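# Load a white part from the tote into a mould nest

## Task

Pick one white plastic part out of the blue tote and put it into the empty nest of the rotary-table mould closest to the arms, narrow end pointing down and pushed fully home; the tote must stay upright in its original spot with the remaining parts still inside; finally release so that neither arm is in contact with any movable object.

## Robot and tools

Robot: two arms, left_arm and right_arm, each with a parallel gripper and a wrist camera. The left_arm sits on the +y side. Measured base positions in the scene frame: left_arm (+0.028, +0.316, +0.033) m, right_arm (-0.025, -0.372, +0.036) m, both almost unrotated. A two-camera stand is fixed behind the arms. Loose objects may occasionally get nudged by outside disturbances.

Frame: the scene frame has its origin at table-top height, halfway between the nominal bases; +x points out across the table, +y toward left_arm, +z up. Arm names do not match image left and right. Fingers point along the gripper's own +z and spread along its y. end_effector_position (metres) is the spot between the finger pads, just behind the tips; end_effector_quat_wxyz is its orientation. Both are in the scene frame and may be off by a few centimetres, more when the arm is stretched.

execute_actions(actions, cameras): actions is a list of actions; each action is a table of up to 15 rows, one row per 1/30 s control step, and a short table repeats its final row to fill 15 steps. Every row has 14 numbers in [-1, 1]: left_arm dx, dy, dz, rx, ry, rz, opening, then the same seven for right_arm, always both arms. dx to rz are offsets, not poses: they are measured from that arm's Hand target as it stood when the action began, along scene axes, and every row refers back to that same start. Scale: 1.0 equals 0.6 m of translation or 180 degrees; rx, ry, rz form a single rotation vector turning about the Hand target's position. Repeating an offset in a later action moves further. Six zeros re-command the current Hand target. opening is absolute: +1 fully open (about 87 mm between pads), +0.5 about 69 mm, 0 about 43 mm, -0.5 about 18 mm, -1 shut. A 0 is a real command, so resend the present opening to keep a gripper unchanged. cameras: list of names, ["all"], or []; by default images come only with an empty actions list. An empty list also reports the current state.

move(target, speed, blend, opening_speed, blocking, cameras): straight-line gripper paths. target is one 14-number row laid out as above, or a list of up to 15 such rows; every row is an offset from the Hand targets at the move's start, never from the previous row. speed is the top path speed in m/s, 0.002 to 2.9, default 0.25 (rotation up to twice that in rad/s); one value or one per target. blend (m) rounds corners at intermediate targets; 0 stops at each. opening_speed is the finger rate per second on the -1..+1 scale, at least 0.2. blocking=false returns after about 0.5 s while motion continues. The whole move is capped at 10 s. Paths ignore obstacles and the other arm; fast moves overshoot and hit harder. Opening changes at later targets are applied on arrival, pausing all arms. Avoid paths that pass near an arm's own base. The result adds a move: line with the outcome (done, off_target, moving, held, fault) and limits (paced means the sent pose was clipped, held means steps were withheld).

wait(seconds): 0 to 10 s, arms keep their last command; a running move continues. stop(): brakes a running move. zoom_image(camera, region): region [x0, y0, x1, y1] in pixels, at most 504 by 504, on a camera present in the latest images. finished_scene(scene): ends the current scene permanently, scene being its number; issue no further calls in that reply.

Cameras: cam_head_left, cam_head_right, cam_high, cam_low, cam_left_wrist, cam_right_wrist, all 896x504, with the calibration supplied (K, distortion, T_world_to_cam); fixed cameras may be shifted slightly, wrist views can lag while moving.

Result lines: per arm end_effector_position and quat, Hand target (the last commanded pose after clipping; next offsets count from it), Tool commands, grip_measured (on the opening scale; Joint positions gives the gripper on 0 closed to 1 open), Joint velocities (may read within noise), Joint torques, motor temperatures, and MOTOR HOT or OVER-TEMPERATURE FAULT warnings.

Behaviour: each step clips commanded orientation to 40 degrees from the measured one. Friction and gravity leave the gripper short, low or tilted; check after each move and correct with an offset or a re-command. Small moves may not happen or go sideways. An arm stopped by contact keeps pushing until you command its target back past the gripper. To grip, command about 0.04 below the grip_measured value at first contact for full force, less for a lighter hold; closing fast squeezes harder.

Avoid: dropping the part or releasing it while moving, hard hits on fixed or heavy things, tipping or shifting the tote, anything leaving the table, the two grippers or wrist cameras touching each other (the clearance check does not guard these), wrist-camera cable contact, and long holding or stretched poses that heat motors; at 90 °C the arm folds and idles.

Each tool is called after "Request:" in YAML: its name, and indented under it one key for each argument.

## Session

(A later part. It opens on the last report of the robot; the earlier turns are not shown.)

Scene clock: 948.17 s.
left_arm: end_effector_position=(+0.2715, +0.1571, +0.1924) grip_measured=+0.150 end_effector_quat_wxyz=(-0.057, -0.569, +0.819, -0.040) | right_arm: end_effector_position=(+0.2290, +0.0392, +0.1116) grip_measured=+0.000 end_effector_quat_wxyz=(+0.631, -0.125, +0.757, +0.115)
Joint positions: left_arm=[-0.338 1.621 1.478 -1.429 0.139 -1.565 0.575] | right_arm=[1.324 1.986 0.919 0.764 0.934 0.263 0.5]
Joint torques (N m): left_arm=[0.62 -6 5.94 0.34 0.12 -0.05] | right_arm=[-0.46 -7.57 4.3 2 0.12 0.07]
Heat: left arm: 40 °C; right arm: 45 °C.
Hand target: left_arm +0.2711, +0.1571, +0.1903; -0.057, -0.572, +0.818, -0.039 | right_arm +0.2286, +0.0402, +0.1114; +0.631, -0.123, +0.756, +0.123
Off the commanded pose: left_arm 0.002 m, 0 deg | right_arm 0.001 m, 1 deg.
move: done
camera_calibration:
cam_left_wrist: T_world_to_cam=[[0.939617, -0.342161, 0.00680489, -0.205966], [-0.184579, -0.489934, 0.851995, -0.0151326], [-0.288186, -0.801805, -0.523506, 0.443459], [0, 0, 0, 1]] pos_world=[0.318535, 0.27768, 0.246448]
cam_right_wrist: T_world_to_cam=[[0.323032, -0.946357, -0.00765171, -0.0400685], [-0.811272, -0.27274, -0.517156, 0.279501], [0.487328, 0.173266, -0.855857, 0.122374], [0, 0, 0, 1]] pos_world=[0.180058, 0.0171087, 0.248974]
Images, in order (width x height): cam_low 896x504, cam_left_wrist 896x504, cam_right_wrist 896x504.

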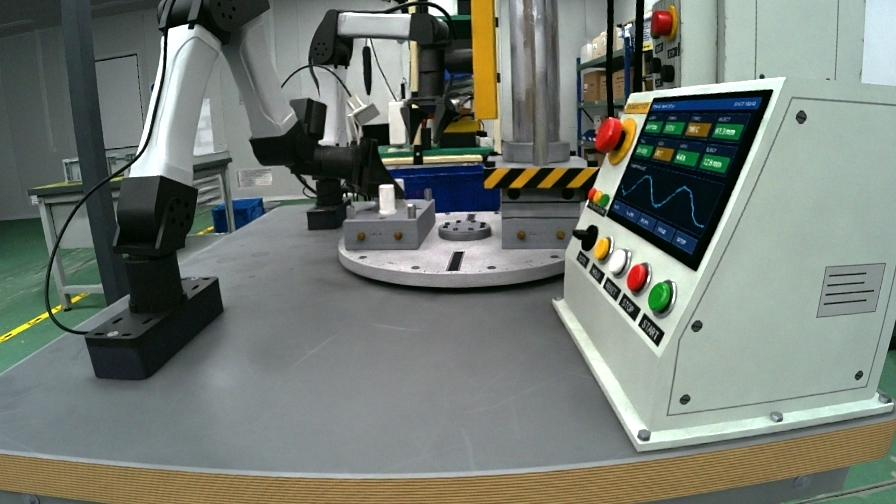

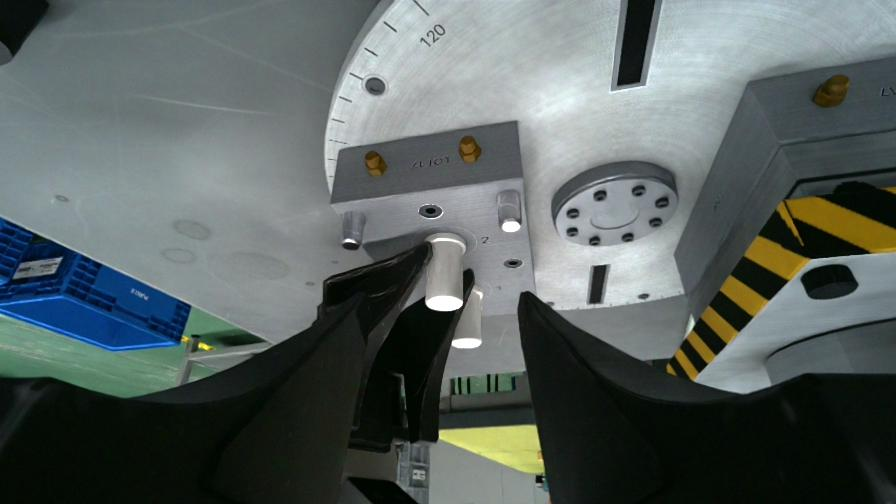

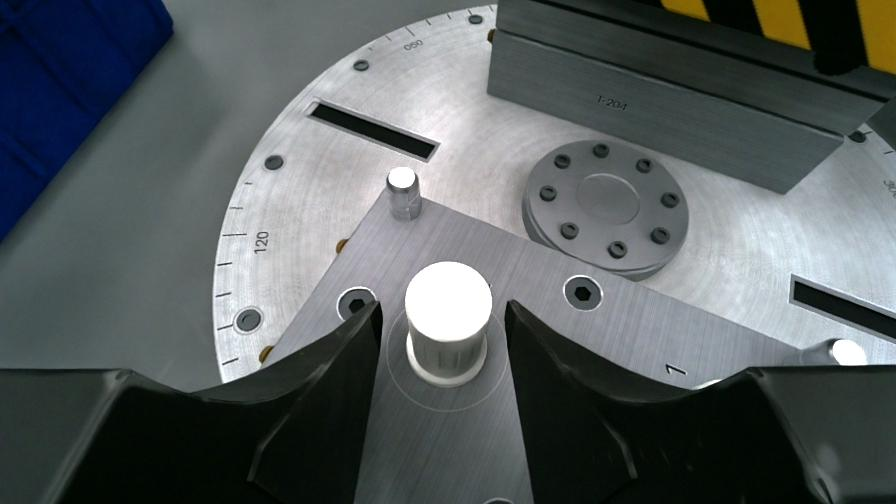

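Request:
move:
  target:
    - [0,0,0,0,0,0,0.15,-0.13,-0.047,0.03,0,0,0,0.0]
    - [0,0,0,0,0,0,0.15,-0.22,-0.12,0.25,0,0,0,0.0]
  speed: [0.05,0.15]
  blend: [0.02,0]
  cameras: ["all"]

Request:
zoom_image:
  camera: "cam_left_wrist"
  region: [400, 215, 520, 365]

Request:
zoom_image:
  camera: "cam_low"
  region: [370, 170, 430, 230]

Scene clock: 993.60 s.
left_arm: end_effector_position=(+0.2715, +0.1571, +0.1924) grip_measured=+0.150 end_effector_quat_wxyz=(-0.057, -0.569, +0.819, -0.040) | right_arm: end_effector_position=(+0.0973, -0.0344, +0.2488) grip_measured=+0.000 end_effector_quat_wxyz=(+0.628, -0.138, +0.758, +0.112)
Joint positions: left_arm=[-0.338 1.621 1.478 -1.429 0.139 -1.565 0.575] | right_arm=[1.709 1.399 0.993 -0.263 1.265 0.643 0.5]
Joint torques (N m): left_arm=[0.65 -5.97 5.96 0.35 0.11 -0.06] | right_arm=[-0.02 -4.96 9.21 1.31 0.53 0.14]
Heat: left arm: 40 °C; right arm: 48 °C.
Hand target: left_arm +0.2711, +0.1571, +0.1903; -0.057, -0.572, +0.818, -0.039 | right_arm +0.0966, -0.0318, +0.2613; +0.631, -0.123, +0.756, +0.123
Off the commanded pose: left_arm 0.002 m, 0 deg | right_arm 0.013 m, 2 deg.
move: off_target (right_arm)
camera_calibration:
cam_left_wrist: T_world_to_cam=[[0.939617, -0.342161, 0.00680489, -0.205966], [-0.184579, -0.489934, 0.851995, -0.0151326], [-0.288186, -0.801805, -0.523506, 0.443459], [0, 0, 0, 1]] pos_world=[0.318535, 0.27768, 0.246448]
cam_right_wrist: T_world_to_cam=[[0.338698, -0.94081, 0.0126647, -0.0725241], [-0.807472, -0.297553, -0.509363, 0.22044], [0.482982, 0.162294, -0.860459, 0.317975], [0, 0, 0, 1]] pos_world=[0.0489866, -0.0542443, 0.386807]

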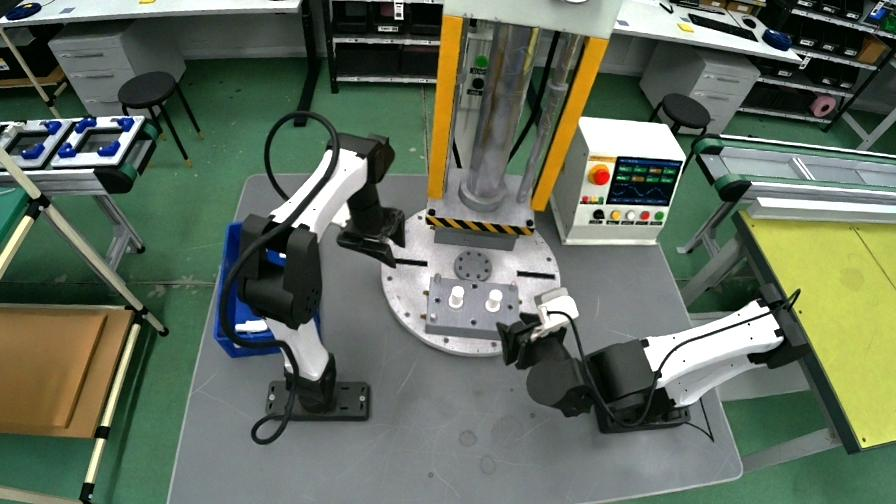

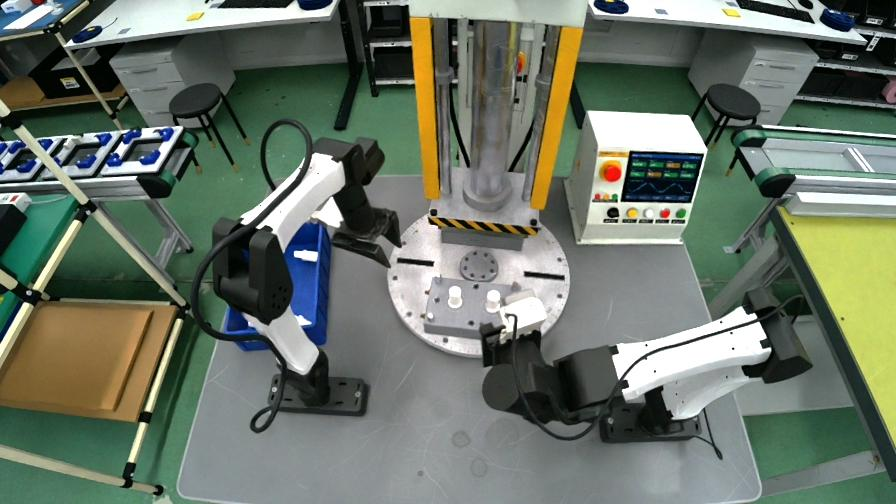

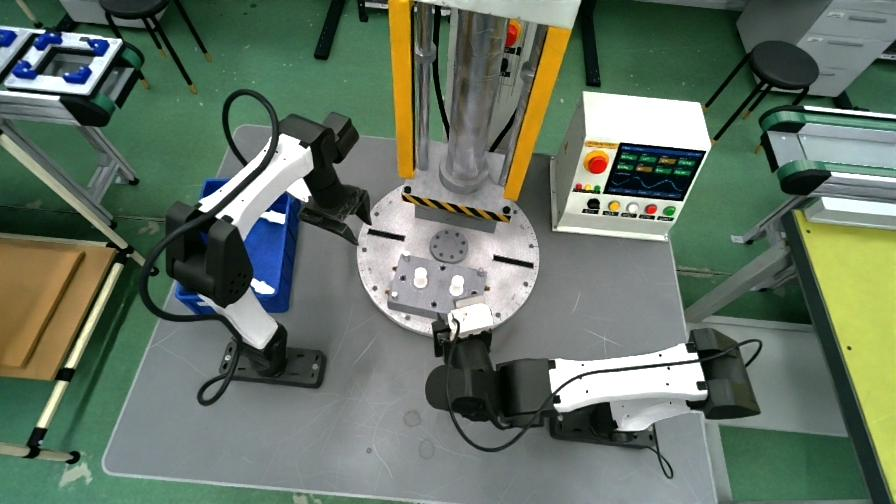

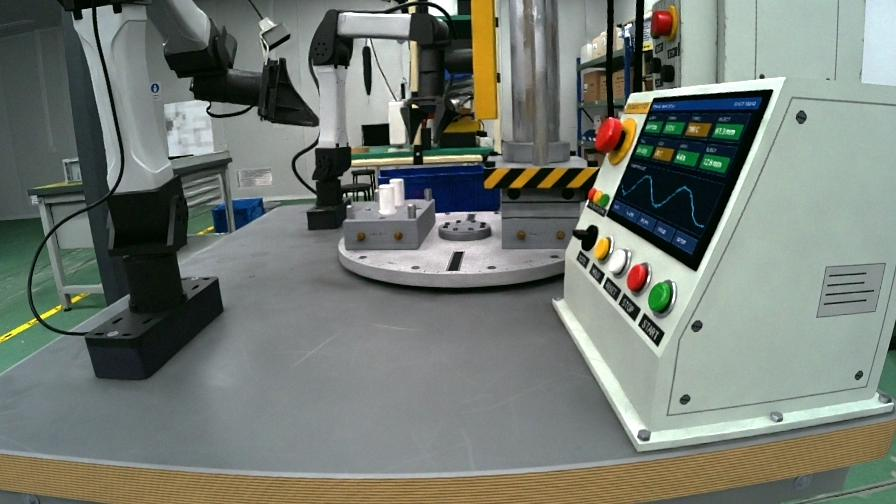

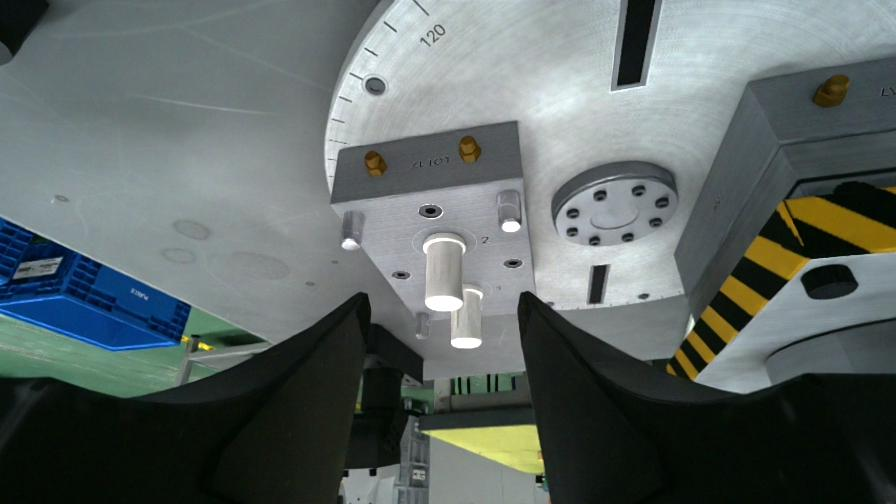

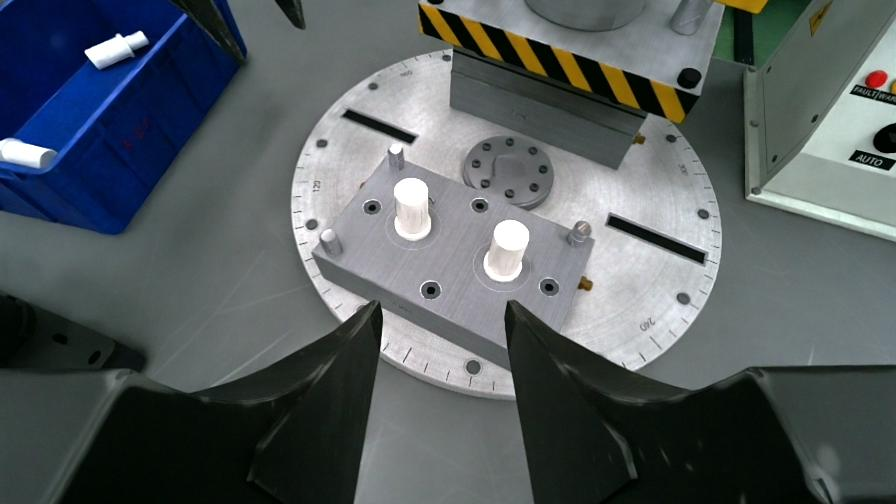

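Scaled by 3.360 from the camera's 896x504 image, which has a finer 1280x720 frame.

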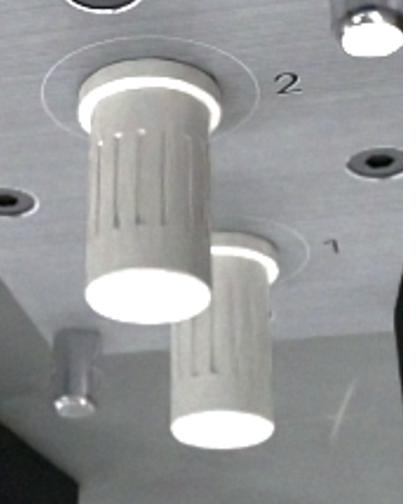

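Scaled by 8.400 from the camera's 896x504 image, which has a finer 1280x720 frame.

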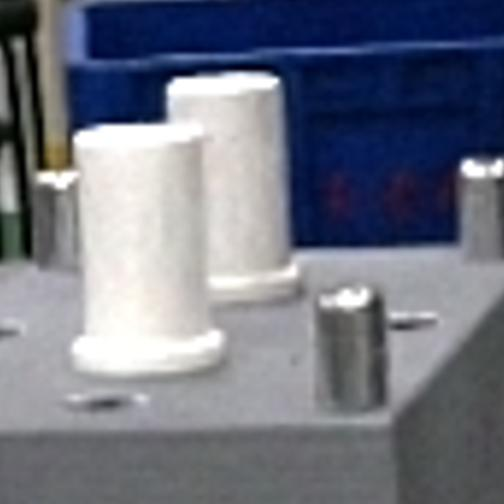

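Request:
zoom_image:
  camera: "cam_right_wrist"
  region: [375, 165, 455, 255]

Request:
zoom_image:
  camera: "cam_right_wrist"
  region: [460, 205, 550, 305]

Scaled by 5.600 from the camera's 896x504 image, which has a finer 1280x720 frame.

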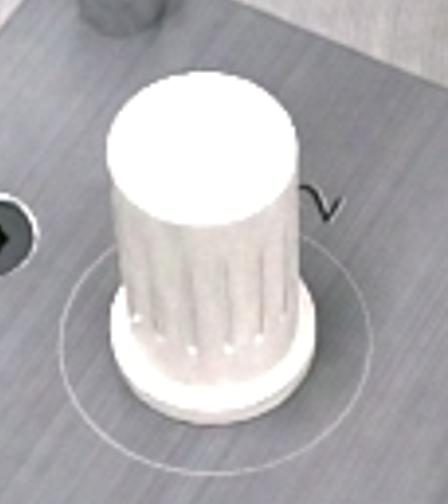

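Scaled by 5.040 from the camera's 896x504 image, which has a finer 1280x720 frame.

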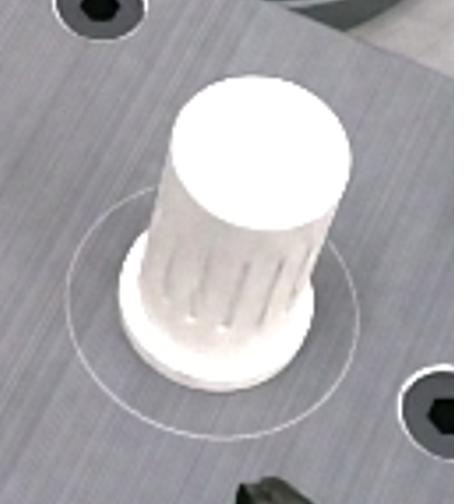

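Request:
finished_scene:
  scene: 3

The scene is finished: the task was done.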